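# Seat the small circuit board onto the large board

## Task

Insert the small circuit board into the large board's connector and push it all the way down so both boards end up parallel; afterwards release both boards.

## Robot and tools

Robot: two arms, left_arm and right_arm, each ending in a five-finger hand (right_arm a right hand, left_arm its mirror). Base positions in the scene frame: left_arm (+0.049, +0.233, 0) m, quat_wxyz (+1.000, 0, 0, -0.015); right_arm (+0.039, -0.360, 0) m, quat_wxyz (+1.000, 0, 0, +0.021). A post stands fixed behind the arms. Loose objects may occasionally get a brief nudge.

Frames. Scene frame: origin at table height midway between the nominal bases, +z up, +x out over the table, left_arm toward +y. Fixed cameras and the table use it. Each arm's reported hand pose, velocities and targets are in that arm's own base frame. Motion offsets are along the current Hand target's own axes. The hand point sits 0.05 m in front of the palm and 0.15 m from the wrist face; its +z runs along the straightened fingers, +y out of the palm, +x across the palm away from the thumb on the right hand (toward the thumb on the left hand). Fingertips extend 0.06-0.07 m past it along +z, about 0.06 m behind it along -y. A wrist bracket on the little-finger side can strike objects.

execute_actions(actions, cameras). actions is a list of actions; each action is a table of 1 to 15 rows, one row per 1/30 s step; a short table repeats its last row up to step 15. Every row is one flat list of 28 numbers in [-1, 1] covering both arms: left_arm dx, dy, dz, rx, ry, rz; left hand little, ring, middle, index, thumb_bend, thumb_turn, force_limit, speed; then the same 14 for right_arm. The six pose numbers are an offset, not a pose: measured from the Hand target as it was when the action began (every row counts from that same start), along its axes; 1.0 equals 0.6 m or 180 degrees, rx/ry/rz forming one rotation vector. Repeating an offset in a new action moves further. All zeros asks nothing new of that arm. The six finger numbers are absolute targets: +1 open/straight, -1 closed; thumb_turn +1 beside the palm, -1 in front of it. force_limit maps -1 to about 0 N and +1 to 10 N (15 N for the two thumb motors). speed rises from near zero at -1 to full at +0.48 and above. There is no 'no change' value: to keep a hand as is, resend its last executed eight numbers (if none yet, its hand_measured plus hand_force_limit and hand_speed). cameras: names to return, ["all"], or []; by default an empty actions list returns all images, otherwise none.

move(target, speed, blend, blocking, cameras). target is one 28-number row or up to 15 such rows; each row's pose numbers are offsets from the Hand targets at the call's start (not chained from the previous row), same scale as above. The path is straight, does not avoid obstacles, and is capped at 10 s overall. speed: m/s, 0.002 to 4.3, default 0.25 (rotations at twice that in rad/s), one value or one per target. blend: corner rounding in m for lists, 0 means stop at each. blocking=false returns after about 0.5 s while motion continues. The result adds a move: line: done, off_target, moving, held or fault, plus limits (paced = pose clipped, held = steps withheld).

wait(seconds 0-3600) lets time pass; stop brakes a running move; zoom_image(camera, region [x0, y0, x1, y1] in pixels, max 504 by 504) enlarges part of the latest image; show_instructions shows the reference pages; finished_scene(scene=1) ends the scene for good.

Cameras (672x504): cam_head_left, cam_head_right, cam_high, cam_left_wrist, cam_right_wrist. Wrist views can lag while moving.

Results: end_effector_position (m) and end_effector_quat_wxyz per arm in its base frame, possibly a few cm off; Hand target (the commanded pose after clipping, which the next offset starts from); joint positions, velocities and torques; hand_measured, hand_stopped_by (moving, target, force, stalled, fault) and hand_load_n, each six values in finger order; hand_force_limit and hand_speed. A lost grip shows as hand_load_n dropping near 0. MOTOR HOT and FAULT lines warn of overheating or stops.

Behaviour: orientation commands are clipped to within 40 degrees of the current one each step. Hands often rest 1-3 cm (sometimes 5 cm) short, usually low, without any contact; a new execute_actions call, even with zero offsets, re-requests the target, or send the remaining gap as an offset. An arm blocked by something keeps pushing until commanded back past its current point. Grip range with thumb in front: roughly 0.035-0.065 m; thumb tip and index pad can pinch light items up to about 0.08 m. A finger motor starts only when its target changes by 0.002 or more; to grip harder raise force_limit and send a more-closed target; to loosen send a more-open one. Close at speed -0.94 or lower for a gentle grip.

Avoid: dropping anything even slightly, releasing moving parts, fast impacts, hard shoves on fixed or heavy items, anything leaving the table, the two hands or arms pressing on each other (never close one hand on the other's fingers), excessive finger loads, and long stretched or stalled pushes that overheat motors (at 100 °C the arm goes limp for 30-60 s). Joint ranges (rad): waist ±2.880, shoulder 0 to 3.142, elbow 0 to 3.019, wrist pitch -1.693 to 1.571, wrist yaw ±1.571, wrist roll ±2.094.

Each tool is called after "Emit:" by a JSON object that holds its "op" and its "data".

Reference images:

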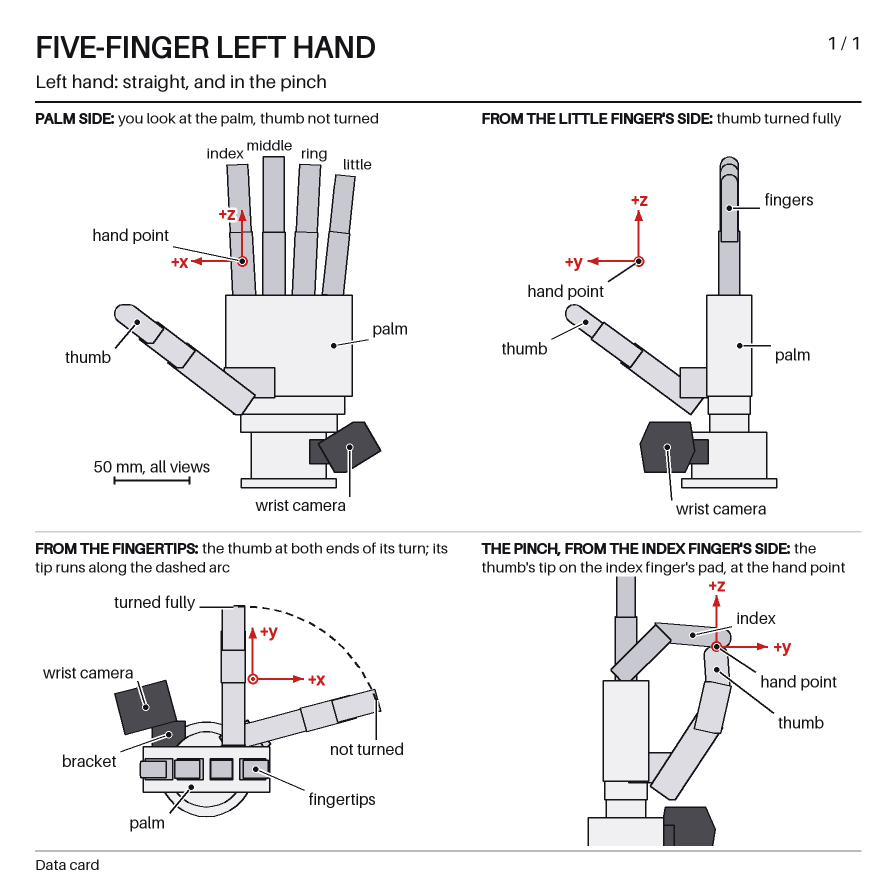

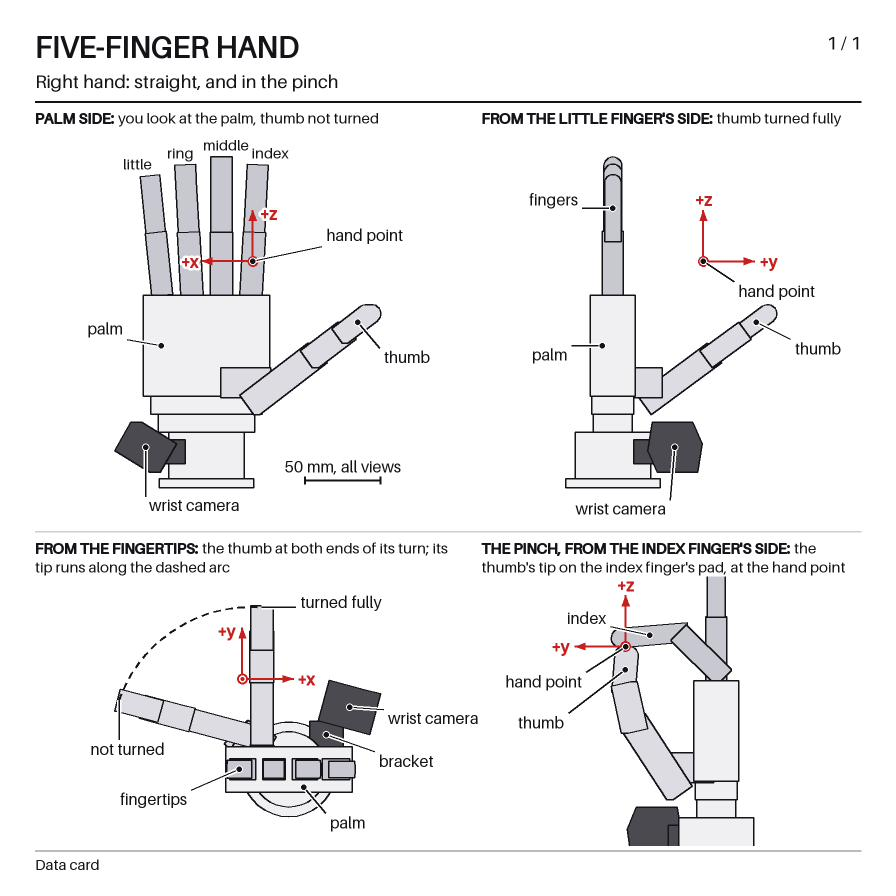

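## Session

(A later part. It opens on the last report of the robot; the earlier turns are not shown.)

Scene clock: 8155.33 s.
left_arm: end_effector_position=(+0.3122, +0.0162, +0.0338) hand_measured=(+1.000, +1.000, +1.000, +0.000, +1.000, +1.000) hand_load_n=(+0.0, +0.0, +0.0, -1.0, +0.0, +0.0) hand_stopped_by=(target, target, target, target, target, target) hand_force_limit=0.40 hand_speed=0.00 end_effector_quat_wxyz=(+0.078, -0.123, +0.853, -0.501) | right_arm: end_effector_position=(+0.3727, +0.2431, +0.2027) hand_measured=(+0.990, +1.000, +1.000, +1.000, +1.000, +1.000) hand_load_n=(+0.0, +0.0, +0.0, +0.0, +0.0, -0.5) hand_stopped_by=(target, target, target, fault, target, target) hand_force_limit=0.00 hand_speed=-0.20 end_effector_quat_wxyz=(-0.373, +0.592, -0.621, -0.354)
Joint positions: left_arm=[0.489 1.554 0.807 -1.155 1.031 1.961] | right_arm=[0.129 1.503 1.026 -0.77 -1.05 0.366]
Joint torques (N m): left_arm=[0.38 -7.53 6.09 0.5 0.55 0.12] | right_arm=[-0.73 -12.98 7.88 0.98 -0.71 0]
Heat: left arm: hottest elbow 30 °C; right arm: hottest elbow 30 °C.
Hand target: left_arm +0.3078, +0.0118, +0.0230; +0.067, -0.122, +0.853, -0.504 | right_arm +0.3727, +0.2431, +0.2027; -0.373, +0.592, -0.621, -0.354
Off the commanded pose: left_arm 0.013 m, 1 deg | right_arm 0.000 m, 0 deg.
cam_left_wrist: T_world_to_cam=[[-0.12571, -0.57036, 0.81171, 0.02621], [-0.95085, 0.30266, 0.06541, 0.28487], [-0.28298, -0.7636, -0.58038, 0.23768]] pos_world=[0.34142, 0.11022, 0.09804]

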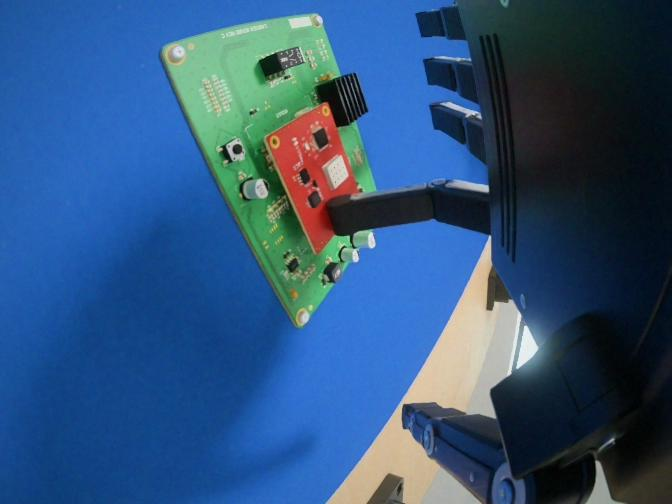

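Emit:
{"op": "execute_actions", "data": {"actions": [[[-0.0012,-0.0039,-0.0025,-0.00067,-0.0015,0.0027,1,1,1,0,1,1,0.4,0,0,0,0,0,0,0,0.99,1,1,1,1,1,0,-0.2],[-0.0024,-0.0078,-0.005,-0.0013,-0.003,0.0054,1,1,1,0,1,1,0.4,0,0,0,0,0,0,0,0.99,1,1,1,1,1,0,-0.2],[-0.0036,-0.0117,-0.0075,-0.002,-0.0045,0.0081,1,1,1,0,1,1,0.4,0,0,0,0,0,0,0,0.99,1,1,1,1,1,0,-0.2],[-0.00487,-0.0157,-0.0099,-0.00268,-0.00604,0.0109,1,1,1,0,1,1,0.4,0,0,0,0,0,0,0,0.99,1,1,1,1,1,0,-0.2]]], "cameras": ["cam_left_wrist"]}}

Emit:
{"op": "zoom_image", "data": {"camera": "cam_left_wrist", "region": [230, 100, 400, 270]}}

Scene clock: 8232.10 s.
left_arm: end_effector_position=(+0.3126, +0.0163, +0.0351) hand_measured=(+1.000, +1.000, +1.000, +0.000, +1.000, +1.000) hand_load_n=(+0.0, +0.0, +0.0, +0.0, +0.0, +0.0) hand_stopped_by=(target, target, target, target, target, target) hand_force_limit=0.40 hand_speed=0.00 end_effector_quat_wxyz=(+0.080, -0.122, +0.854, -0.500) | right_arm: end_effector_position=(+0.3727, +0.2431, +0.2027) hand_measured=(+0.990, +1.000, +1.000, +1.000, +1.000, +1.000) hand_load_n=(+0.0, +0.0, +0.0, +0.0, +0.0, +0.0) hand_stopped_by=(target, target, target, fault, target, target) hand_force_limit=0.00 hand_speed=-0.20 end_effector_quat_wxyz=(-0.373, +0.592, -0.621, -0.354)
Joint positions: left_arm=[0.489 1.549 0.807 -1.155 1.031 1.961] | right_arm=[0.129 1.503 1.026 -0.77 -1.05 0.366]
Joint torques (N m): left_arm=[0.67 -10.7 6 0.47 0.49 0.1] | right_arm=[-0.79 -13.04 7.92 1.03 -0.69 -0.02]
Heat: left arm: hottest elbow 30 °C; right arm: hottest elbow 30 °C.
Hand target: left_arm +0.3105, +0.0133, +0.0341; +0.084, -0.112, +0.856, -0.498 | right_arm +0.3727, +0.2431, +0.2027; -0.373, +0.592, -0.621, -0.354
Off the commanded pose: left_arm 0.004 m, 1 deg | right_arm 0.000 m, 0 deg.
cam_left_wrist: T_world_to_cam=[[-0.12952, -0.57221, 0.80981, 0.02648], [-0.95101, 0.30288, 0.06191, 0.28536], [-0.28071, -0.76213, -0.58341, 0.23801]] pos_world=[0.34162, 0.11012, 0.09975]

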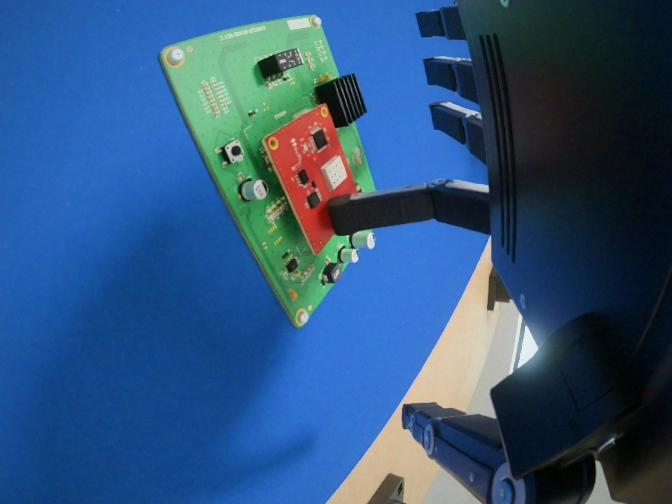

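Scaled by 2.965 from the camera's image (finer frame: 960x720).

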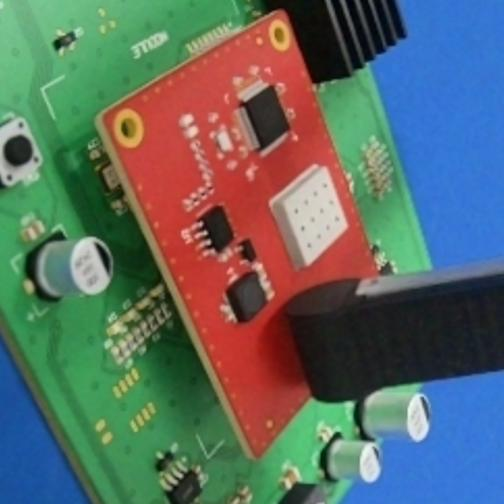

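Emit:
{"op": "execute_actions", "data": {"actions": [[[-0.0028,-0.0007,-0.0011,-0.0008,-0.0017,-0.0009,1,1,1,0,1,1,0.4,0,0,0,0,0,0,0,0.99,1,1,1,1,1,0,-0.2],[-0.00555,-0.00145,-0.00217,-0.00153,-0.00347,-0.0017,1,1,1,0,1,1,0.4,0,0,0,0,0,0,0,0.99,1,1,1,1,1,0,-0.2]]], "cameras": ["cam_left_wrist"]}}

Emit:
{"op": "zoom_image", "data": {"camera": "cam_left_wrist", "region": [230, 100, 400, 270]}}

Scene clock: 8242.60 s.
left_arm: end_effector_position=(+0.3158, +0.0180, +0.0356) hand_measured=(+1.000, +1.000, +1.000, +0.000, +1.000, +1.000) hand_load_n=(+0.0, +0.0, +0.0, +0.0, +0.0, +0.0) hand_stopped_by=(target, target, target, target, target, target) hand_force_limit=0.40 hand_speed=0.00 end_effector_quat_wxyz=(+0.087, -0.118, +0.855, -0.497) | right_arm: end_effector_position=(+0.3727, +0.2431, +0.2027) hand_measured=(+0.990, +1.000, +1.000, +1.000, +1.000, +1.000) hand_load_n=(-0.5, +0.0, +0.0, +0.0, +0.0, -0.5) hand_stopped_by=(target, target, target, fault, target, target) hand_force_limit=0.00 hand_speed=-0.20 end_effector_quat_wxyz=(-0.373, +0.592, -0.621, -0.354)
Joint positions: left_arm=[0.489 1.542 0.807 -1.14 1.031 1.958] | right_arm=[0.129 1.503 1.026 -0.77 -1.05 0.366]
Joint torques (N m): left_arm=[0.03 -11.28 6.15 0.38 0.55 -0.08] | right_arm=[-0.38 -12.92 7.92 1.03 -0.69 0]
Heat: left arm: hottest elbow 30 °C; right arm: hottest elbow 30 °C.
Hand target: left_arm +0.3134, +0.0148, +0.0355; +0.087, -0.117, +0.856, -0.495 | right_arm +0.3727, +0.2431, +0.2027; -0.373, +0.592, -0.621, -0.354
Off the commanded pose: left_arm 0.004 m, 0 deg | right_arm 0.000 m, 0 deg.
cam_left_wrist: T_world_to_cam=[[-0.14153, -0.5797, 0.80244, 0.03165], [-0.95237, 0.30092, 0.04942, 0.28872], [-0.27012, -0.75723, -0.59468, 0.2375]] pos_world=[0.3436, 0.11131, 0.10157]

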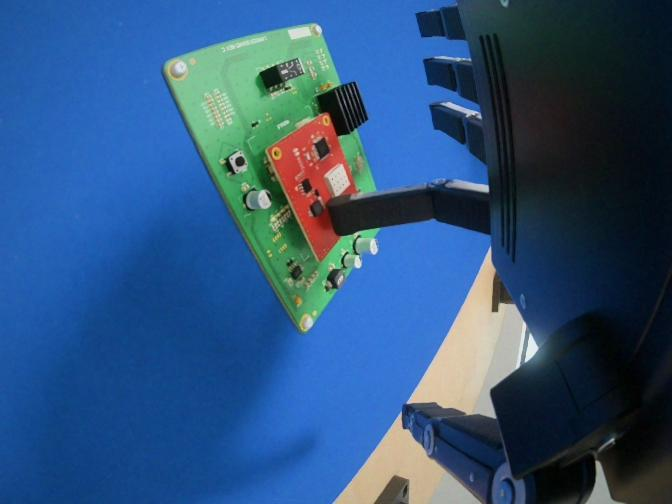

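Scaled by 2.965 from the camera's image (finer frame: 960x720).

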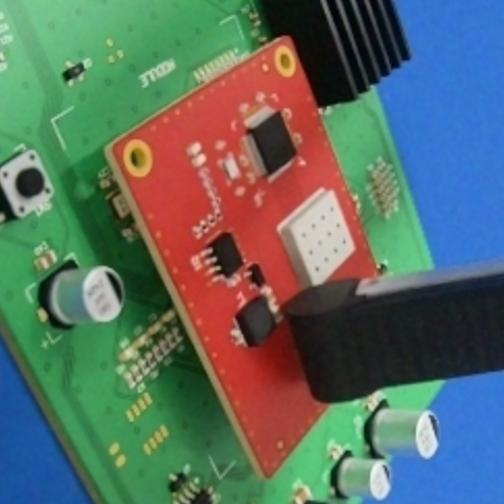

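Emit:
{"op": "execute_actions", "data": {"actions": [[[0,0,0,0,0,-0.008,1,1,1,0,1,1,0.4,0,0,0,0,0,0,0,0.99,1,1,1,1,1,0,-0.2],[0,0,0,0,0,-0.0159,1,1,1,0,1,1,0.4,0,0,0,0,0,0,0,0.99,1,1,1,1,1,0,-0.2]]], "cameras": ["cam_left_wrist"]}}

Emit:
{"op": "zoom_image", "data": {"camera": "cam_left_wrist", "region": [230, 100, 400, 270]}}

Scene clock: 8258.83 s.
left_arm: end_effector_position=(+0.3133, +0.0164, +0.0369) hand_measured=(+1.000, +1.000, +1.000, +0.000, +1.000, +1.000) hand_load_n=(+0.0, +0.0, +0.0, +0.0, +0.0, +0.0) hand_stopped_by=(target, target, target, target, target, target) hand_force_limit=0.40 hand_speed=0.00 end_effector_quat_wxyz=(+0.075, -0.139, +0.852, -0.499) | right_arm: end_effector_position=(+0.3727, +0.2431, +0.2027) hand_measured=(+0.990, +1.000, +1.000, +1.000, +1.000, +1.000) hand_load_n=(+0.0, +0.0, +0.0, +0.0, +0.0, +0.0) hand_stopped_by=(target, target, target, fault, target, target) hand_force_limit=0.00 hand_speed=-0.20 end_effector_quat_wxyz=(-0.373, +0.592, -0.621, -0.354)
Joint positions: left_arm=[0.489 1.542 0.807 -1.14 1.031 1.91] | right_arm=[0.129 1.503 1.026 -0.77 -1.05 0.366]
Joint torques (N m): left_arm=[-0.38 -9.52 6.91 0.53 0.53 -0.09] | right_arm=[-0.79 -12.86 7.84 0.92 -0.69 -0.02]
Heat: left arm: hottest elbow 30 °C; right arm: hottest elbow 30 °C.
Hand target: left_arm +0.3134, +0.0148, +0.0355; +0.074, -0.139, +0.853, -0.497 | right_arm +0.3727, +0.2431, +0.2027; -0.373, +0.592, -0.621, -0.354
Off the commanded pose: left_arm 0.002 m, 0 deg | right_arm 0.000 m, 0 deg.
cam_left_wrist: T_world_to_cam=[[-0.09538, -0.57206, 0.81464, 0.01438], [-0.95658, 0.27911, 0.084, 0.28709], [-0.27543, -0.77126, -0.57385, 0.23745]] pos_world=[0.3414, 0.11123, 0.10043]

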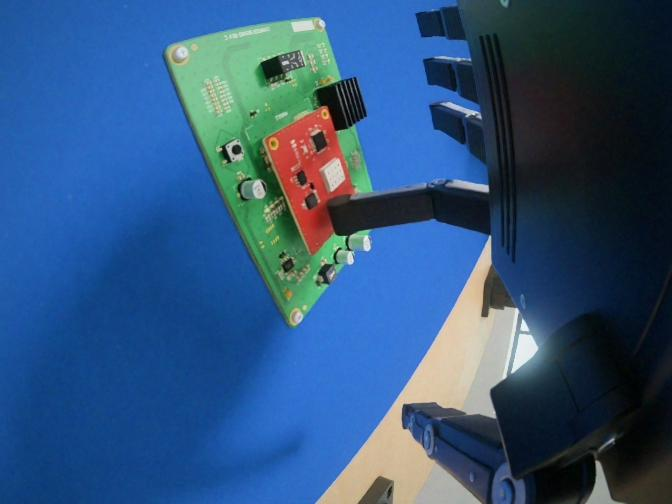

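Scaled by 2.965 from the camera's image (finer frame: 960x720).

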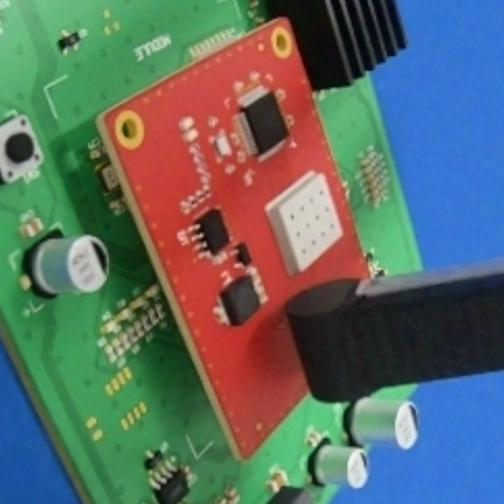

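Emit:
{"op": "execute_actions", "data": {"actions": [[[-0.00124,0.0051,0.00267,0.0002,0.00055,-0.00095,1,1,1,0,1,1,0.4,0,0,0,0,0,0,0,0.99,1,1,1,1,1,0,-0.2],[-0.00248,0.01022,0.00535,0.00039,0.00109,-0.0019,1,1,1,0,1,1,0.4,0,0,0,0,0,0,0,0.99,1,1,1,1,1,0,-0.2]]], "cameras": ["cam_left_wrist"]}}

Emit:
{"op": "zoom_image", "data": {"camera": "cam_left_wrist", "region": [230, 100, 400, 270]}}

Scene clock: 8275.37 s.
left_arm: end_effector_position=(+0.3161, +0.0180, +0.0350) hand_measured=(+1.000, +1.000, +1.000, +0.000, +1.000, +1.000) hand_load_n=(+0.0, +0.0, +0.0, +0.0, +0.0, +0.0) hand_stopped_by=(target, target, target, target, target, target) hand_force_limit=0.40 hand_speed=0.00 end_effector_quat_wxyz=(+0.081, -0.136, +0.853, -0.497) | right_arm: end_effector_position=(+0.3727, +0.2431, +0.2027) hand_measured=(+0.990, +1.000, +1.000, +1.000, +1.000, +1.000) hand_load_n=(+0.0, +0.0, +0.0, +0.5, +0.0, +0.0) hand_stopped_by=(target, target, target, fault, target, target) hand_force_limit=0.00 hand_speed=-0.20 end_effector_quat_wxyz=(-0.373, +0.592, -0.621, -0.354)
Joint positions: left_arm=[0.489 1.545 0.807 -1.124 1.031 1.909] | right_arm=[0.129 1.503 1.026 -0.77 -1.05 0.366]
Joint torques (N m): left_arm=[0.56 -8.06 7.15 0.57 0.54 -0.13] | right_arm=[-0.5 -13.1 7.86 1.05 -0.72 0.01]
Heat: left arm: hottest elbow 30 °C; right arm: hottest elbow 30 °C.
Hand target: left_arm +0.3146, +0.0155, +0.0286; +0.071, -0.140, +0.853, -0.498 | right_arm +0.3727, +0.2431, +0.2027; -0.373, +0.592, -0.621, -0.354
Off the commanded pose: left_arm 0.007 m, 1 deg | right_arm 0.000 m, 0 deg.
cam_left_wrist: T_world_to_cam=[[-0.10443, -0.57743, 0.80973, 0.02013], [-0.95755, 0.27836, 0.075, 0.29017], [-0.2687, -0.76753, -0.58198, 0.23644]] pos_world=[0.34349, 0.11232, 0.09954]

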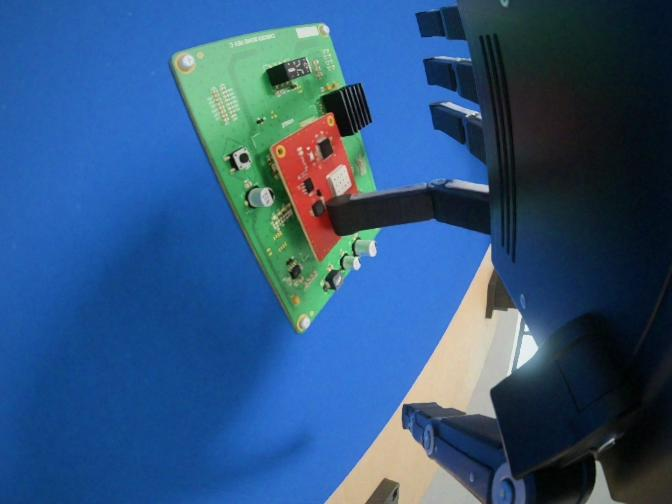

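Scaled by 2.965 from the camera's image (finer frame: 960x720).

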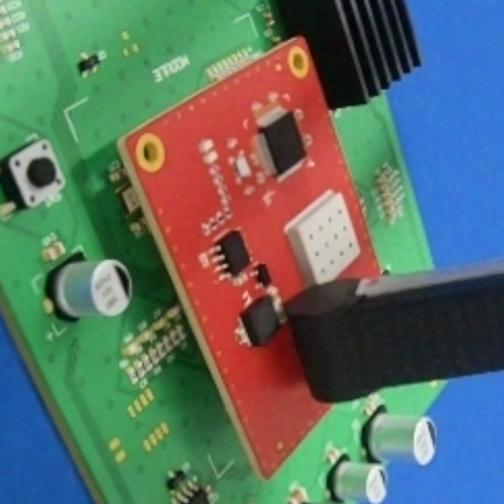

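Emit:
{"op": "zoom_image", "data": {"camera": "cam_left_wrist", "region": [270, 110, 400, 270]}}

Scaled by 3.150 from the camera's image (finer frame: 960x720).

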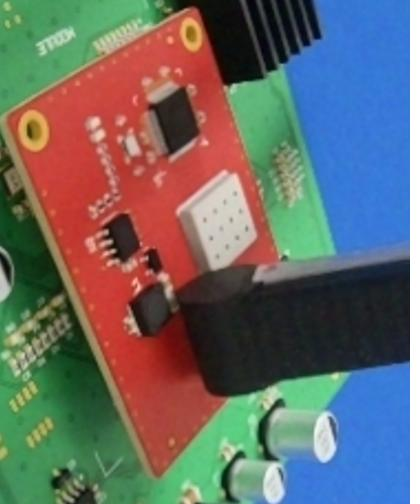

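Emit:
{"op": "execute_actions", "data": {"actions": [[[0.0009,0.0026,0.0016,0.0005,0.001,-0.0016,1,1,1,0,1,1,0.4,0,0,0,0,0,0,0,0.99,1,1,1,1,1,0,-0.2],[0.0015,0.0047,0.0030,0.0009,0.00185,-0.0032,1,1,1,0,1,1,0.4,0,0,0,0,0,0,0,0.99,1,1,1,1,1,0,-0.2]]], "cameras": ["cam_left_wrist"]}}

Emit:
{"op": "zoom_image", "data": {"camera": "cam_left_wrist", "region": [230, 100, 400, 270]}}

Scene clock: 8290.17 s.
left_arm: end_effector_position=(+0.3156, +0.0175, +0.0337) hand_measured=(+1.000, +1.000, +1.000, +0.000, +1.000, +1.000) hand_load_n=(+0.0, +0.0, +0.0, -1.5, +0.0, +0.0) hand_stopped_by=(target, target, target, target, target, target) hand_force_limit=0.40 hand_speed=0.00 end_effector_quat_wxyz=(+0.078, -0.138, +0.852, -0.498) | right_arm: end_effector_position=(+0.3727, +0.2431, +0.2027) hand_measured=(+0.990, +1.000, +1.000, +1.000, +1.000, +1.000) hand_load_n=(+0.0, +0.0, +0.0, +0.0, +0.0, +0.0) hand_stopped_by=(target, target, target, fault, target, target) hand_force_limit=0.00 hand_speed=-0.20 end_effector_quat_wxyz=(-0.373, +0.592, -0.621, -0.354)
Joint positions: left_arm=[0.489 1.55 0.807 -1.124 1.032 1.908] | right_arm=[0.129 1.503 1.026 -0.77 -1.05 0.366]
Joint torques (N m): left_arm=[0.09 -7.12 7.16 0.58 0.55 -0.03] | right_arm=[-0.62 -12.98 7.9 1.02 -0.7 0]
Heat: left arm: hottest elbow 30 °C; right arm: hottest elbow 30 °C.
Hand target: left_arm +0.3138, +0.0150, +0.0253; +0.067, -0.143, +0.851, -0.500 | right_arm +0.3727, +0.2431, +0.2027; -0.373, +0.592, -0.621, -0.354
Off the commanded pose: left_arm 0.009 m, 1 deg | right_arm 0.000 m, 0 deg.
cam_left_wrist: T_world_to_cam=[[-0.09906, -0.57428, 0.81264, 0.01911], [-0.95739, 0.27764, 0.0795, 0.28974], [-0.27127, -0.77014, -0.57732, 0.23592]] pos_world=[0.34329, 0.11223, 0.09763]

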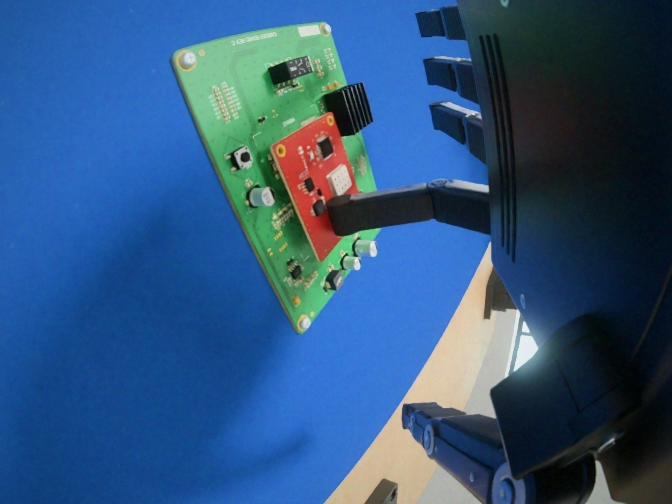

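Scaled by 2.965 from the camera's image (finer frame: 960x720).

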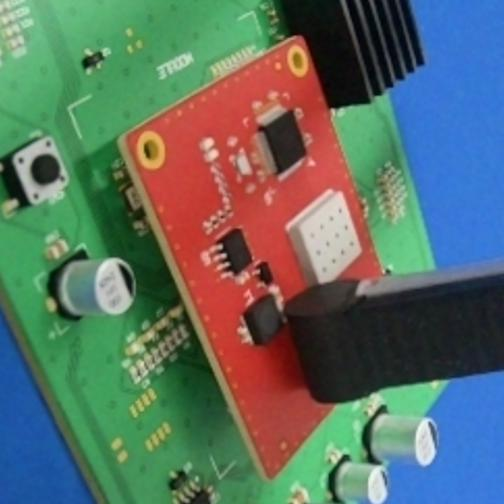

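Emit:
{"op": "zoom_image", "data": {"camera": "cam_left_wrist", "region": [240, 95, 350, 175]}}

Emit:
{"op": "zoom_image", "data": {"camera": "cam_left_wrist", "region": [280, 225, 370, 285]}}

Scaled by 4.582 from the camera's image (finer frame: 960x720).

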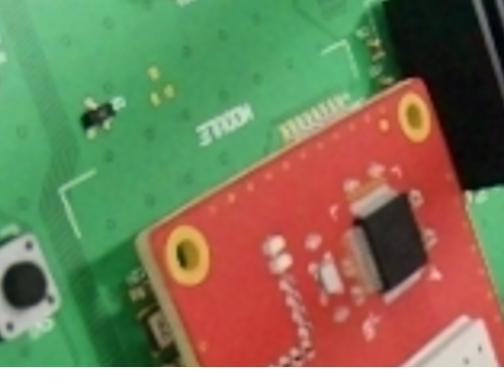

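Scaled by 5.600 from the camera's image (finer frame: 960x720).

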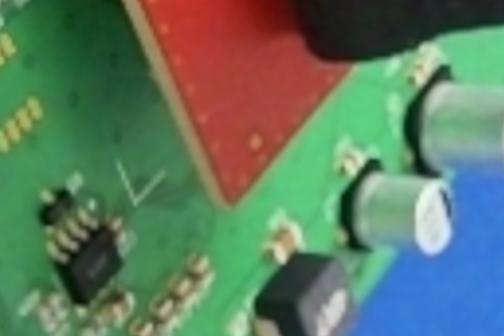

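Emit:
{"op": "execute_actions", "data": {"actions": [[[0.0009,0.0026,0.0016,0.0005,0.001,-0.0016,1,1,1,0,1,1,0.4,0,0,0,0,0,0,0,0.99,1,1,1,1,1,0,-0.2],[0.0015,0.0047,0.0030,0.0009,0.00185,-0.0032,1,1,1,0,1,1,0.4,0,0,0,0,0,0,0,0.99,1,1,1,1,1,0,-0.2]]], "cameras": ["cam_left_wrist"]}}

Emit:
{"op": "zoom_image", "data": {"camera": "cam_left_wrist", "region": [240, 95, 350, 175]}}

Emit:
{"op": "zoom_image", "data": {"camera": "cam_left_wrist", "region": [280, 225, 370, 285]}}

Scene clock: 8328.00 s.
left_arm: end_effector_position=(+0.3154, +0.0170, +0.0331) hand_measured=(+1.000, +1.000, +1.000, +0.000, +1.000, +1.000) hand_load_n=(+0.0, +0.0, +0.0, -4.0, +0.0, +0.0) hand_stopped_by=(target, target, target, target, target, target) hand_force_limit=0.40 hand_speed=0.00 end_effector_quat_wxyz=(+0.076, -0.140, +0.851, -0.500) | right_arm: end_effector_position=(+0.3727, +0.2431, +0.2027) hand_measured=(+0.990, +1.000, +1.000, +1.000, +1.000, +1.000) hand_load_n=(+0.0, +0.0, +0.0, +0.0, +0.0, +0.0) hand_stopped_by=(target, target, target, fault, target, target) hand_force_limit=0.00 hand_speed=-0.20 end_effector_quat_wxyz=(-0.373, +0.592, -0.621, -0.354)
Joint positions: left_arm=[0.489 1.554 0.807 -1.124 1.034 1.905] | right_arm=[0.129 1.503 1.026 -0.77 -1.05 0.366]
Joint torques (N m): left_arm=[-0.32 -6.53 7.41 0.28 0.47 -0.06] | right_arm=[-0.5 -13.22 7.84 1.06 -0.72 -0.03]
Heat: left arm: hottest elbow 31 °C; right arm: hottest elbow 30 °C.
Hand target: left_arm +0.3129, +0.0145, +0.0219; +0.062, -0.146, +0.850, -0.502 | right_arm +0.3727, +0.2431, +0.2027; -0.373, +0.592, -0.621, -0.354
Off the commanded pose: left_arm 0.012 m, 2 deg | right_arm 0.000 m, 0 deg.
cam_left_wrist: T_world_to_cam=[[-0.09383, -0.57077, 0.81573, 0.01744], [-0.95761, 0.27588, 0.08288, 0.28977], [-0.27235, -0.77338, -0.57246, 0.23524]] pos_world=[0.34319, 0.11194, 0.09642]

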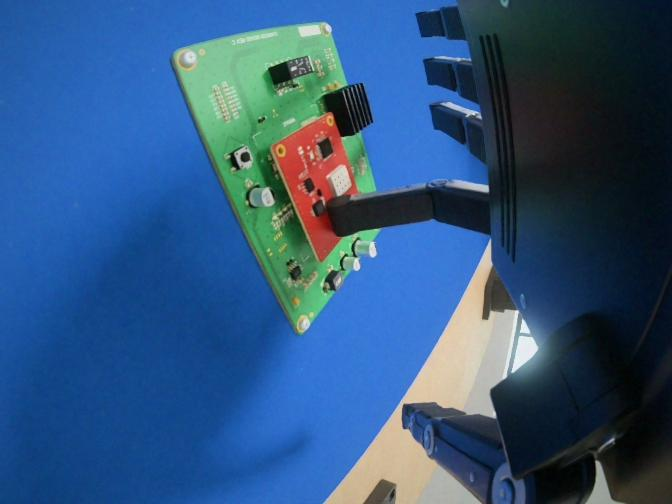

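Scaled by 4.582 from the camera's image (finer frame: 960x720).

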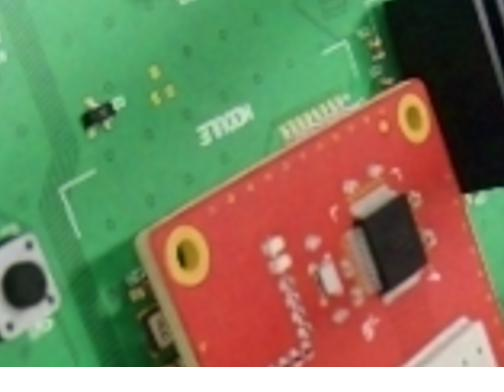

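Scaled by 5.600 from the camera's image (finer frame: 960x720).

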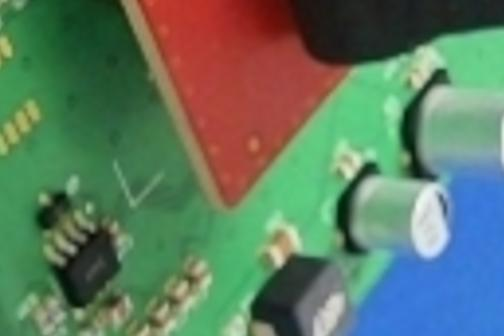

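Emit:
{"op": "execute_actions", "data": {"actions": [[[-0.0013,-0.00485,-0.003,-0.00066,-0.00186,0.0033,1,1,1,0,1,1,0.4,0,0,0,0,0,0,0,0.99,1,1,1,1,1,0,-0.2],[-0.0026,-0.0097,-0.006,-0.0013,-0.0037,0.0065,1,1,1,0,1,1,0.4,0,0,0,0,0,0,0,0.99,1,1,1,1,1,0,-0.2],[-0.0039,-0.0145,-0.0091,-0.002,-0.0056,0.0098,1,1,1,0,1,1,0.4,0,0,0,0,0,0,0,0.99,1,1,1,1,1,0,-0.2],[-0.0052,-0.0194,-0.0121,-0.00265,-0.00745,0.0131,1,1,1,0,1,1,0.4,0,0,0,0,0,0,0,0.99,1,1,1,1,1,0,-0.2],[-0.00652,-0.02427,-0.01513,-0.00331,-0.00931,0.01634,1,1,1,0,1,1,0.4,0,0,0,0,0,0,0,0.99,1,1,1,1,1,0,-0.2]]], "cameras": ["cam_left_wrist"]}}

Emit:
{"op": "zoom_image", "data": {"camera": "cam_left_wrist", "region": [230, 100, 400, 270]}}

Scene clock: 8342.63 s.
left_arm: end_effector_position=(+0.3167, +0.0181, +0.0377) hand_measured=(+1.000, +1.000, +1.000, +0.000, +1.000, +1.000) hand_load_n=(+0.0, +0.0, +0.0, +0.0, +0.0, +0.0) hand_stopped_by=(target, target, target, target, target, target) hand_force_limit=0.40 hand_speed=0.00 end_effector_quat_wxyz=(+0.083, -0.136, +0.853, -0.497) | right_arm: end_effector_position=(+0.3727, +0.2431, +0.2027) hand_measured=(+0.990, +1.000, +1.000, +1.000, +1.000, +1.000) hand_load_n=(+0.0, +0.0, +0.0, +0.0, -0.5, +0.0) hand_stopped_by=(target, target, target, fault, target, target) hand_force_limit=0.00 hand_speed=-0.20 end_effector_quat_wxyz=(-0.373, +0.592, -0.621, -0.354)
Joint positions: left_arm=[0.489 1.536 0.807 -1.124 1.032 1.905] | right_arm=[0.129 1.503 1.026 -0.77 -1.05 0.366]
Joint torques (N m): left_arm=[-0.21 -10.75 7.09 0.24 0.54 -0.05] | right_arm=[-0.32 -13.22 7.91 0.99 -0.7 0.01]
Heat: left arm: hottest elbow 31 °C; right arm: hottest elbow 30 °C.
Hand target: left_arm +0.3170, +0.0168, +0.0389; +0.086, -0.132, +0.855, -0.494 | right_arm +0.3727, +0.2431, +0.2027; -0.373, +0.592, -0.621, -0.354
Off the commanded pose: left_arm 0.002 m, 1 deg | right_arm 0.000 m, 0 deg.
cam_left_wrist: T_world_to_cam=[[-0.10681, -0.57933, 0.80806, 0.01896], [-0.95861, 0.27574, 0.07098, 0.29108], [-0.26394, -0.76703, -0.58481, 0.23689]] pos_world=[0.34358, 0.11242, 0.10255]

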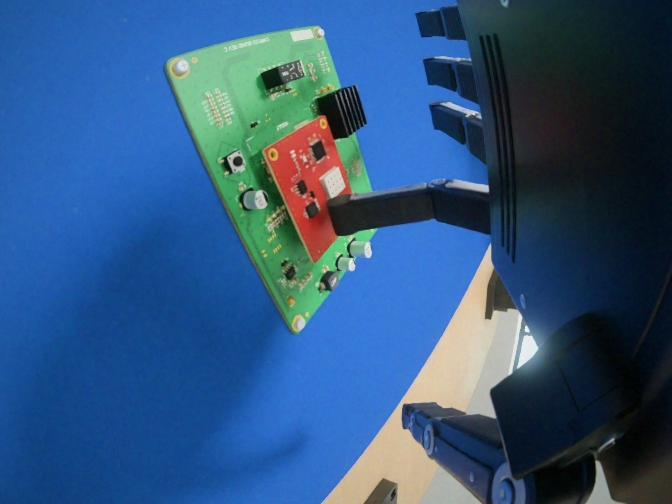

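Scaled by 2.965 from the camera's image (finer frame: 960x720).

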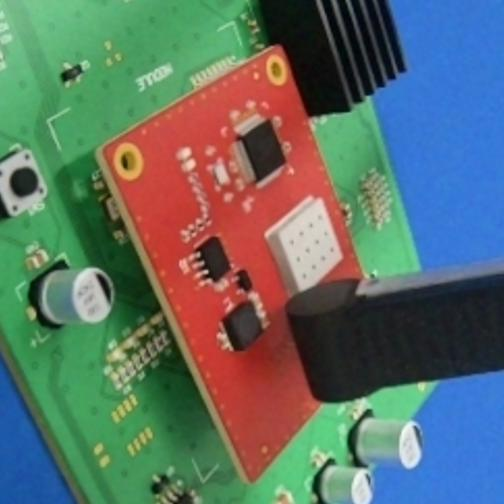

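Emit:
{"op": "zoom_image", "data": {"camera": "cam_left_wrist", "region": [235, 100, 345, 180]}}

Emit:
{"op": "zoom_image", "data": {"camera": "cam_left_wrist", "region": [280, 225, 370, 285]}}

Scaled by 4.582 from the camera's image (finer frame: 960x720).

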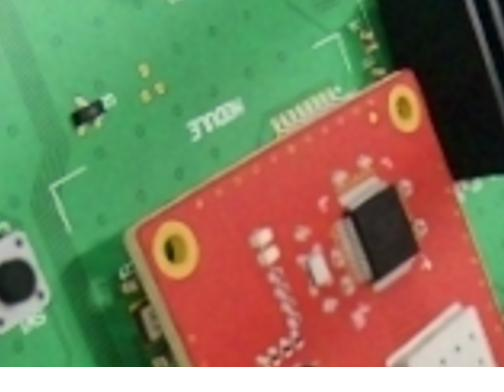

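Scaled by 5.600 from the camera's image (finer frame: 960x720).

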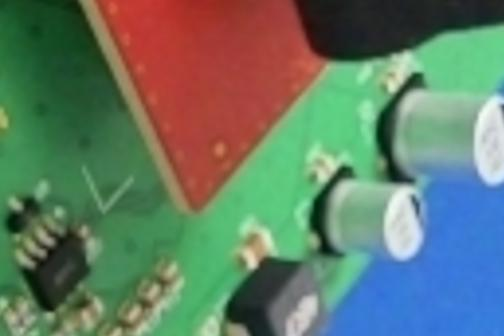

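Emit:
{"op": "execute_actions", "data": {"actions": [[[-0.00108,-0.004,-0.0025,-0.00055,-0.00155,0.0027,1,1,1,0,1,1,0.4,0,0,0,0,0,0,0,0.99,1,1,1,1,1,0,-0.2],[-0.00216,-0.0081,-0.005,-0.0011,-0.0031,0.0054,1,1,1,0,1,1,0.4,0,0,0,0,0,0,0,0.99,1,1,1,1,1,0,-0.2],[-0.00324,-0.0121,-0.0075,-0.00165,-0.00465,0.0081,1,1,1,0,1,1,0.4,0,0,0,0,0,0,0,0.99,1,1,1,1,1,0,-0.2],[-0.00432,-0.01622,-0.01012,-0.00221,-0.0062,0.0109,1,1,1,0,1,1,0.4,0,0,0,0,0,0,0,0.99,1,1,1,1,1,0,-0.2]],[[0,0,0,0,0,0,1,1,1,1,1,1,0.4,0,0,0,0,0,0,0,0.99,1,1,1,1,1,0,-0.2]]], "cameras": ["cam_left_wrist"]}}

Emit:
{"op": "zoom_image", "data": {"camera": "cam_left_wrist", "region": [220, 100, 400, 280]}}

Scene clock: 8374.47 s.
left_arm: end_effector_position=(+0.3204, +0.0202, +0.0509) hand_measured=(+1.000, +1.000, +1.000, +1.000, +1.000, +1.000) hand_load_n=(+0.0, -0.5, +0.0, +0.0, +0.0, +0.0) hand_stopped_by=(target, target, target, target, target, target) hand_force_limit=0.40 hand_speed=0.00 end_effector_quat_wxyz=(+0.103, -0.124, +0.857, -0.489) | right_arm: end_effector_position=(+0.3727, +0.2431, +0.2027) hand_measured=(+0.990, +1.000, +1.000, +1.000, +1.000, +1.000) hand_load_n=(+0.0, +0.0, +0.0, +0.0, +0.0, +0.0) hand_stopped_by=(target, target, target, fault, target, target) hand_force_limit=0.00 hand_speed=-0.20 end_effector_quat_wxyz=(-0.373, +0.592, -0.621, -0.354)
Joint positions: left_arm=[0.489 1.486 0.807 -1.124 1.031 1.905] | right_arm=[0.129 1.503 1.026 -0.77 -1.05 0.366]
Joint torques (N m): left_arm=[-0.26 -9.58 7.13 0.69 0.56 -0.03] | right_arm=[-0.38 -13.22 7.8 1.09 -0.69 -0.03]
Heat: left arm: hottest elbow 31 °C; right arm: hottest elbow 30 °C.
Hand target: left_arm +0.3192, +0.0180, +0.0504; +0.103, -0.122, +0.858, -0.488 | right_arm +0.3727, +0.2431, +0.2027; -0.373, +0.592, -0.621, -0.354
Off the commanded pose: left_arm 0.003 m, 0 deg | right_arm 0.000 m, 0 deg.
cam_left_wrist: T_world_to_cam=[[-0.14134, -0.59831, 0.7887, 0.02235], [-0.96088, 0.27461, 0.03611, 0.29556], [-0.23819, -0.75274, -0.61371, 0.24004]] pos_world=[0.34433, 0.1129, 0.11901]

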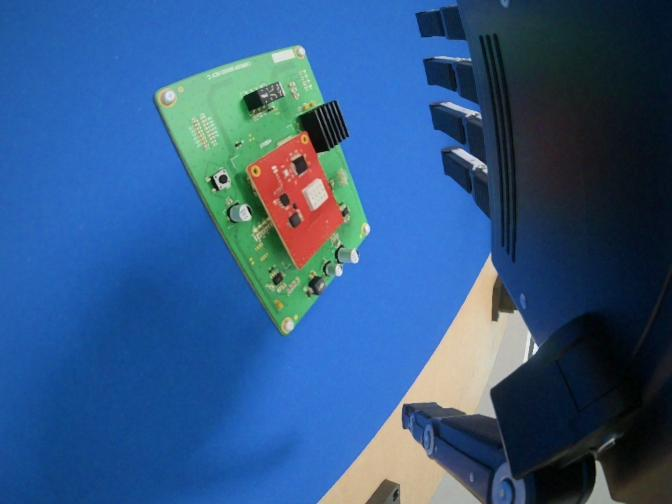

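Scaled by 2.800 from the camera's image (finer frame: 960x720).

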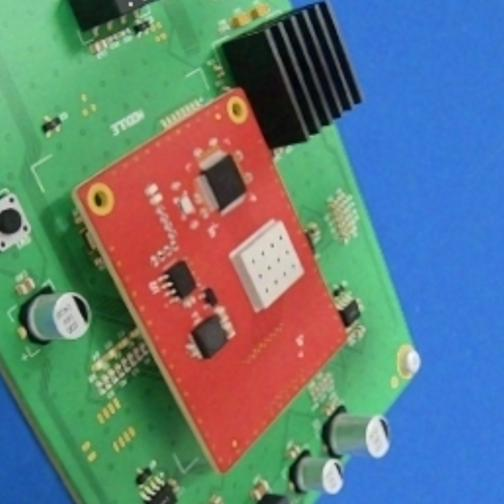

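Emit:
{"op": "zoom_image", "data": {"camera": "cam_left_wrist", "region": [225, 125, 315, 185]}}

Emit:
{"op": "zoom_image", "data": {"camera": "cam_left_wrist", "region": [270, 210, 360, 270]}}

Scaled by 5.600 from the camera's image (finer frame: 960x720).

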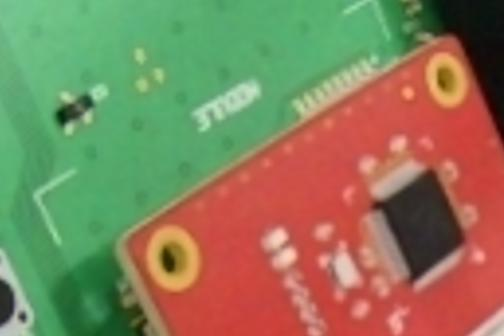

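Scaled by 5.600 from the camera's image (finer frame: 960x720).

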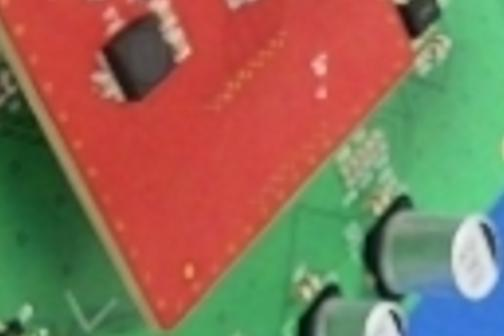

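Emit:
{"op": "zoom_image", "data": {"camera": "cam_left_wrist", "region": [280, 115, 325, 145]}}

Emit:
{"op": "zoom_image", "data": {"camera": "cam_left_wrist", "region": [320, 205, 365, 235]}}

Emit:
{"op": "zoom_image", "data": {"camera": "cam_left_wrist", "region": [280, 245, 325, 275]}}

Emit:
{"op": "zoom_image", "data": {"camera": "cam_left_wrist", "region": [225, 150, 270, 180]}}

Scaled by 11.200 from the camera's image (finer frame: 960x720).

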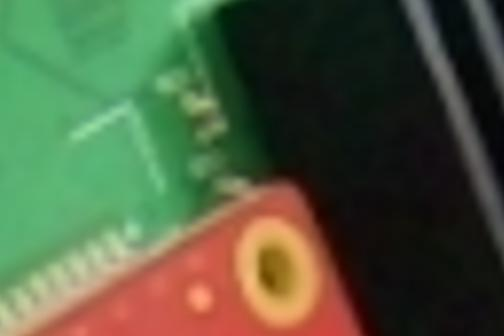

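Scaled by 11.200 from the camera's image (finer frame: 960x720).

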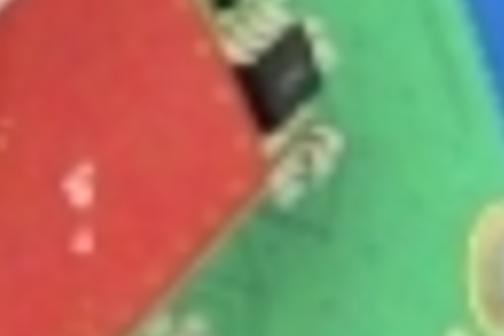

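Scaled by 11.200 from the camera's image (finer frame: 960x720).

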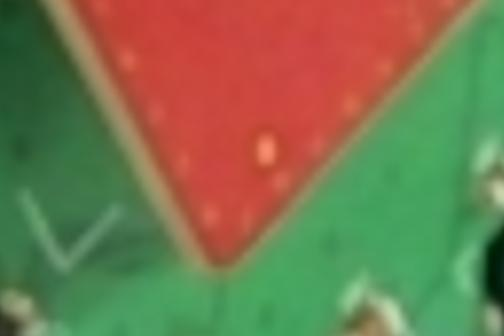

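Scaled by 11.200 from the camera's image (finer frame: 960x720).

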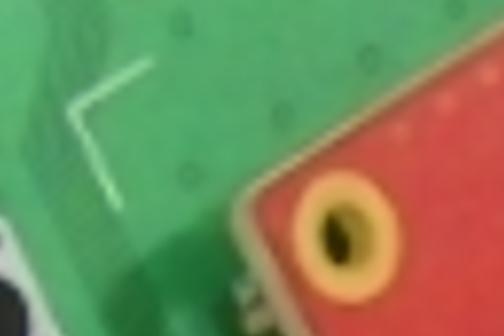

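Emit:
{"op": "execute_actions", "data": {"actions": [[[0,0,0,0,0,0,1,1,1,0,1,1,0.4,0,0,0,0,0,0,0,0.99,1,1,1,1,1,0,-0.2]],[[0.0033,0.0028,0.0023,0.0009,0.0026,-0.0013,1,1,1,0,1,1,0.4,0,0,0,0,0,0,0,0.99,1,1,1,1,1,0,-0.2],[0.0065,0.0057,0.0045,0.0018,0.0051,-0.0026,1,1,1,0,1,1,0.4,0,0,0,0,0,0,0,0.99,1,1,1,1,1,0,-0.2],[0.0098,0.0085,0.0068,0.0027,0.0077,-0.0039,1,1,1,0,1,1,0.4,0,0,0,0,0,0,0,0.99,1,1,1,1,1,0,-0.2],[0.013,0.01133,0.00907,0.00365,0.01023,-0.00525,1,1,1,0,1,1,0.4,0,0,0,0,0,0,0,0.99,1,1,1,1,1,0,-0.2]]], "cameras": ["cam_left_wrist"]}}

Emit:
{"op": "zoom_image", "data": {"camera": "cam_left_wrist", "region": [220, 100, 400, 280]}}

Scene clock: 8467.17 s.
left_arm: end_effector_position=(+0.3186, +0.0193, +0.0476) hand_measured=(+1.000, +1.000, +1.000, +0.000, +1.000, +1.000) hand_load_n=(+0.0, +0.0, +0.0, +0.0, +0.0, -0.5) hand_stopped_by=(target, target, target, target, target, target) hand_force_limit=0.40 hand_speed=0.00 end_effector_quat_wxyz=(+0.099, -0.120, +0.857, -0.491) | right_arm: end_effector_position=(+0.3727, +0.2431, +0.2027) hand_measured=(+0.990, +1.000, +1.000, +1.000, +1.000, +1.000) hand_load_n=(+0.0, +0.0, +0.0, +0.0, +0.0, -0.5) hand_stopped_by=(target, target, target, fault, target, target) hand_force_limit=0.00 hand_speed=-0.20 end_effector_quat_wxyz=(-0.373, +0.592, -0.621, -0.354)
Joint positions: left_arm=[0.489 1.499 0.807 -1.135 1.031 1.927] | right_arm=[0.129 1.503 1.026 -0.77 -1.05 0.366]
Joint torques (N m): left_arm=[-0.32 -7.36 6.91 -0.02 0.61 0.13] | right_arm=[-0.5 -12.98 7.92 1.06 -0.7 0]
Heat: left arm: hottest elbow 31 °C; right arm: hottest elbow 30 °C.
Hand target: left_arm +0.3127, +0.0145, +0.0414; +0.086, -0.121, +0.856, -0.496 | right_arm +0.3727, +0.2431, +0.2027; -0.373, +0.592, -0.621, -0.354
Off the commanded pose: left_arm 0.010 m, 2 deg | right_arm 0.000 m, 0 deg.
cam_left_wrist: T_world_to_cam=[[-0.14593, -0.59323, 0.7917, 0.02538], [-0.9577, 0.28535, 0.03729, 0.29292], [-0.24803, -0.75277, -0.60977, 0.23995]] pos_world=[0.34375, 0.1121, 0.1153]

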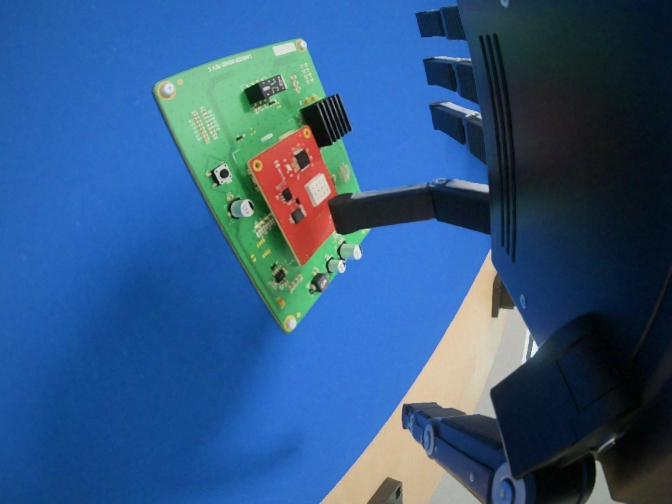

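Scaled by 2.800 from the camera's image (finer frame: 960x720).

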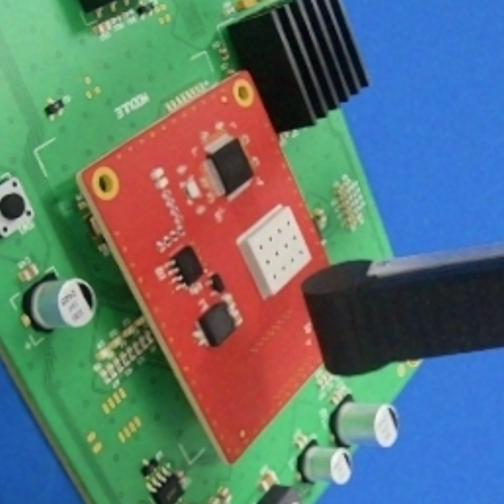

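Emit:
{"op": "execute_actions", "data": {"actions": [[[0.0032,0.0023,0.002,0.00095,0.0024,-0.0025,1,1,1,0,1,1,0.4,0,0,0,0,0,0,0,0.99,1,1,1,1,1,0,-0.2],[0.0065,0.0045,0.004,0.0019,0.0047,-0.0049,1,1,1,0,1,1,0.4,0,0,0,0,0,0,0,0.99,1,1,1,1,1,0,-0.2],[0.0097,0.0068,0.006,0.0029,0.0071,-0.0074,1,1,1,0,1,1,0.4,0,0,0,0,0,0,0,0.99,1,1,1,1,1,0,-0.2],[0.01292,0.009,0.00795,0.00381,0.00947,-0.00988,1,1,1,0,1,1,0.4,0,0,0,0,0,0,0,0.99,1,1,1,1,1,0,-0.2]]], "cameras": ["cam_left_wrist"]}}

Emit:
{"op": "zoom_image", "data": {"camera": "cam_left_wrist", "region": [220, 100, 400, 280]}}

Scene clock: 8480.67 s.
left_arm: end_effector_position=(+0.3117, +0.0158, +0.0394) hand_measured=(+1.000, +1.000, +1.000, +0.000, +1.000, +1.000) hand_load_n=(+0.0, +0.0, +0.0, +0.0, +0.0, +0.0) hand_stopped_by=(target, target, target, target, target, target) hand_force_limit=0.40 hand_speed=0.00 end_effector_quat_wxyz=(+0.079, -0.126, +0.853, -0.500) | right_arm: end_effector_position=(+0.3727, +0.2431, +0.2027) hand_measured=(+0.990, +1.000, +1.000, +1.000, +1.000, +1.000) hand_load_n=(+0.0, +0.0, +0.0, +0.0, +0.0, +0.0) hand_stopped_by=(target, target, target, fault, target, target) hand_force_limit=0.00 hand_speed=-0.20 end_effector_quat_wxyz=(-0.373, +0.592, -0.621, -0.354)
Joint positions: left_arm=[0.489 1.536 0.807 -1.161 1.031 1.948] | right_arm=[0.129 1.503 1.026 -0.77 -1.05 0.366]
Joint torques (N m): left_arm=[-0.44 -7.41 6.89 -0.17 0.6 0.12] | right_arm=[-0.56 -13.27 7.86 0.94 -0.7 -0.01]
Heat: left arm: hottest elbow 31 °C; right arm: hottest elbow 30 °C.
Hand target: left_arm +0.3059, +0.0109, +0.0341; +0.066, -0.126, +0.852, -0.504 | right_arm +0.3727, +0.2431, +0.2027; -0.373, +0.592, -0.621, -0.354
Off the commanded pose: left_arm 0.009 m, 2 deg | right_arm 0.000 m, 0 deg.
cam_left_wrist: T_world_to_cam=[[-0.1214, -0.57267, 0.81075, 0.0201], [-0.95263, 0.29667, 0.06691, 0.28477], [-0.27884, -0.76423, -0.58156, 0.23918]] pos_world=[0.34041, 0.10982, 0.10374]

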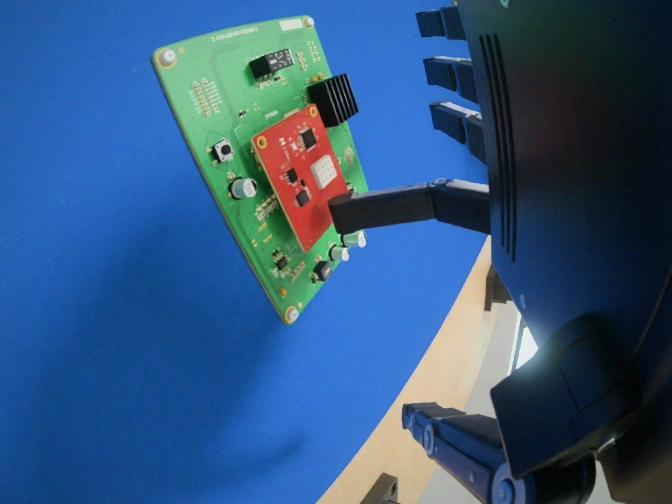

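Scaled by 2.800 from the camera's image (finer frame: 960x720).

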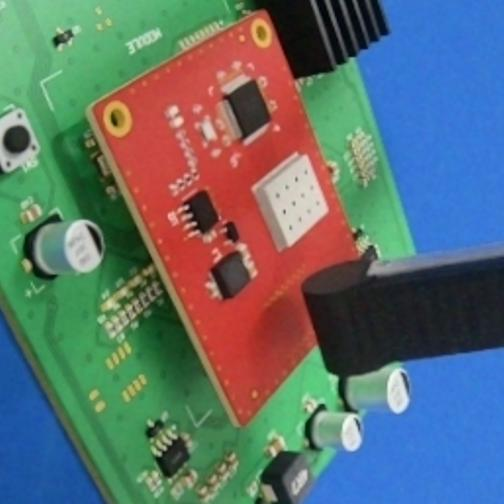

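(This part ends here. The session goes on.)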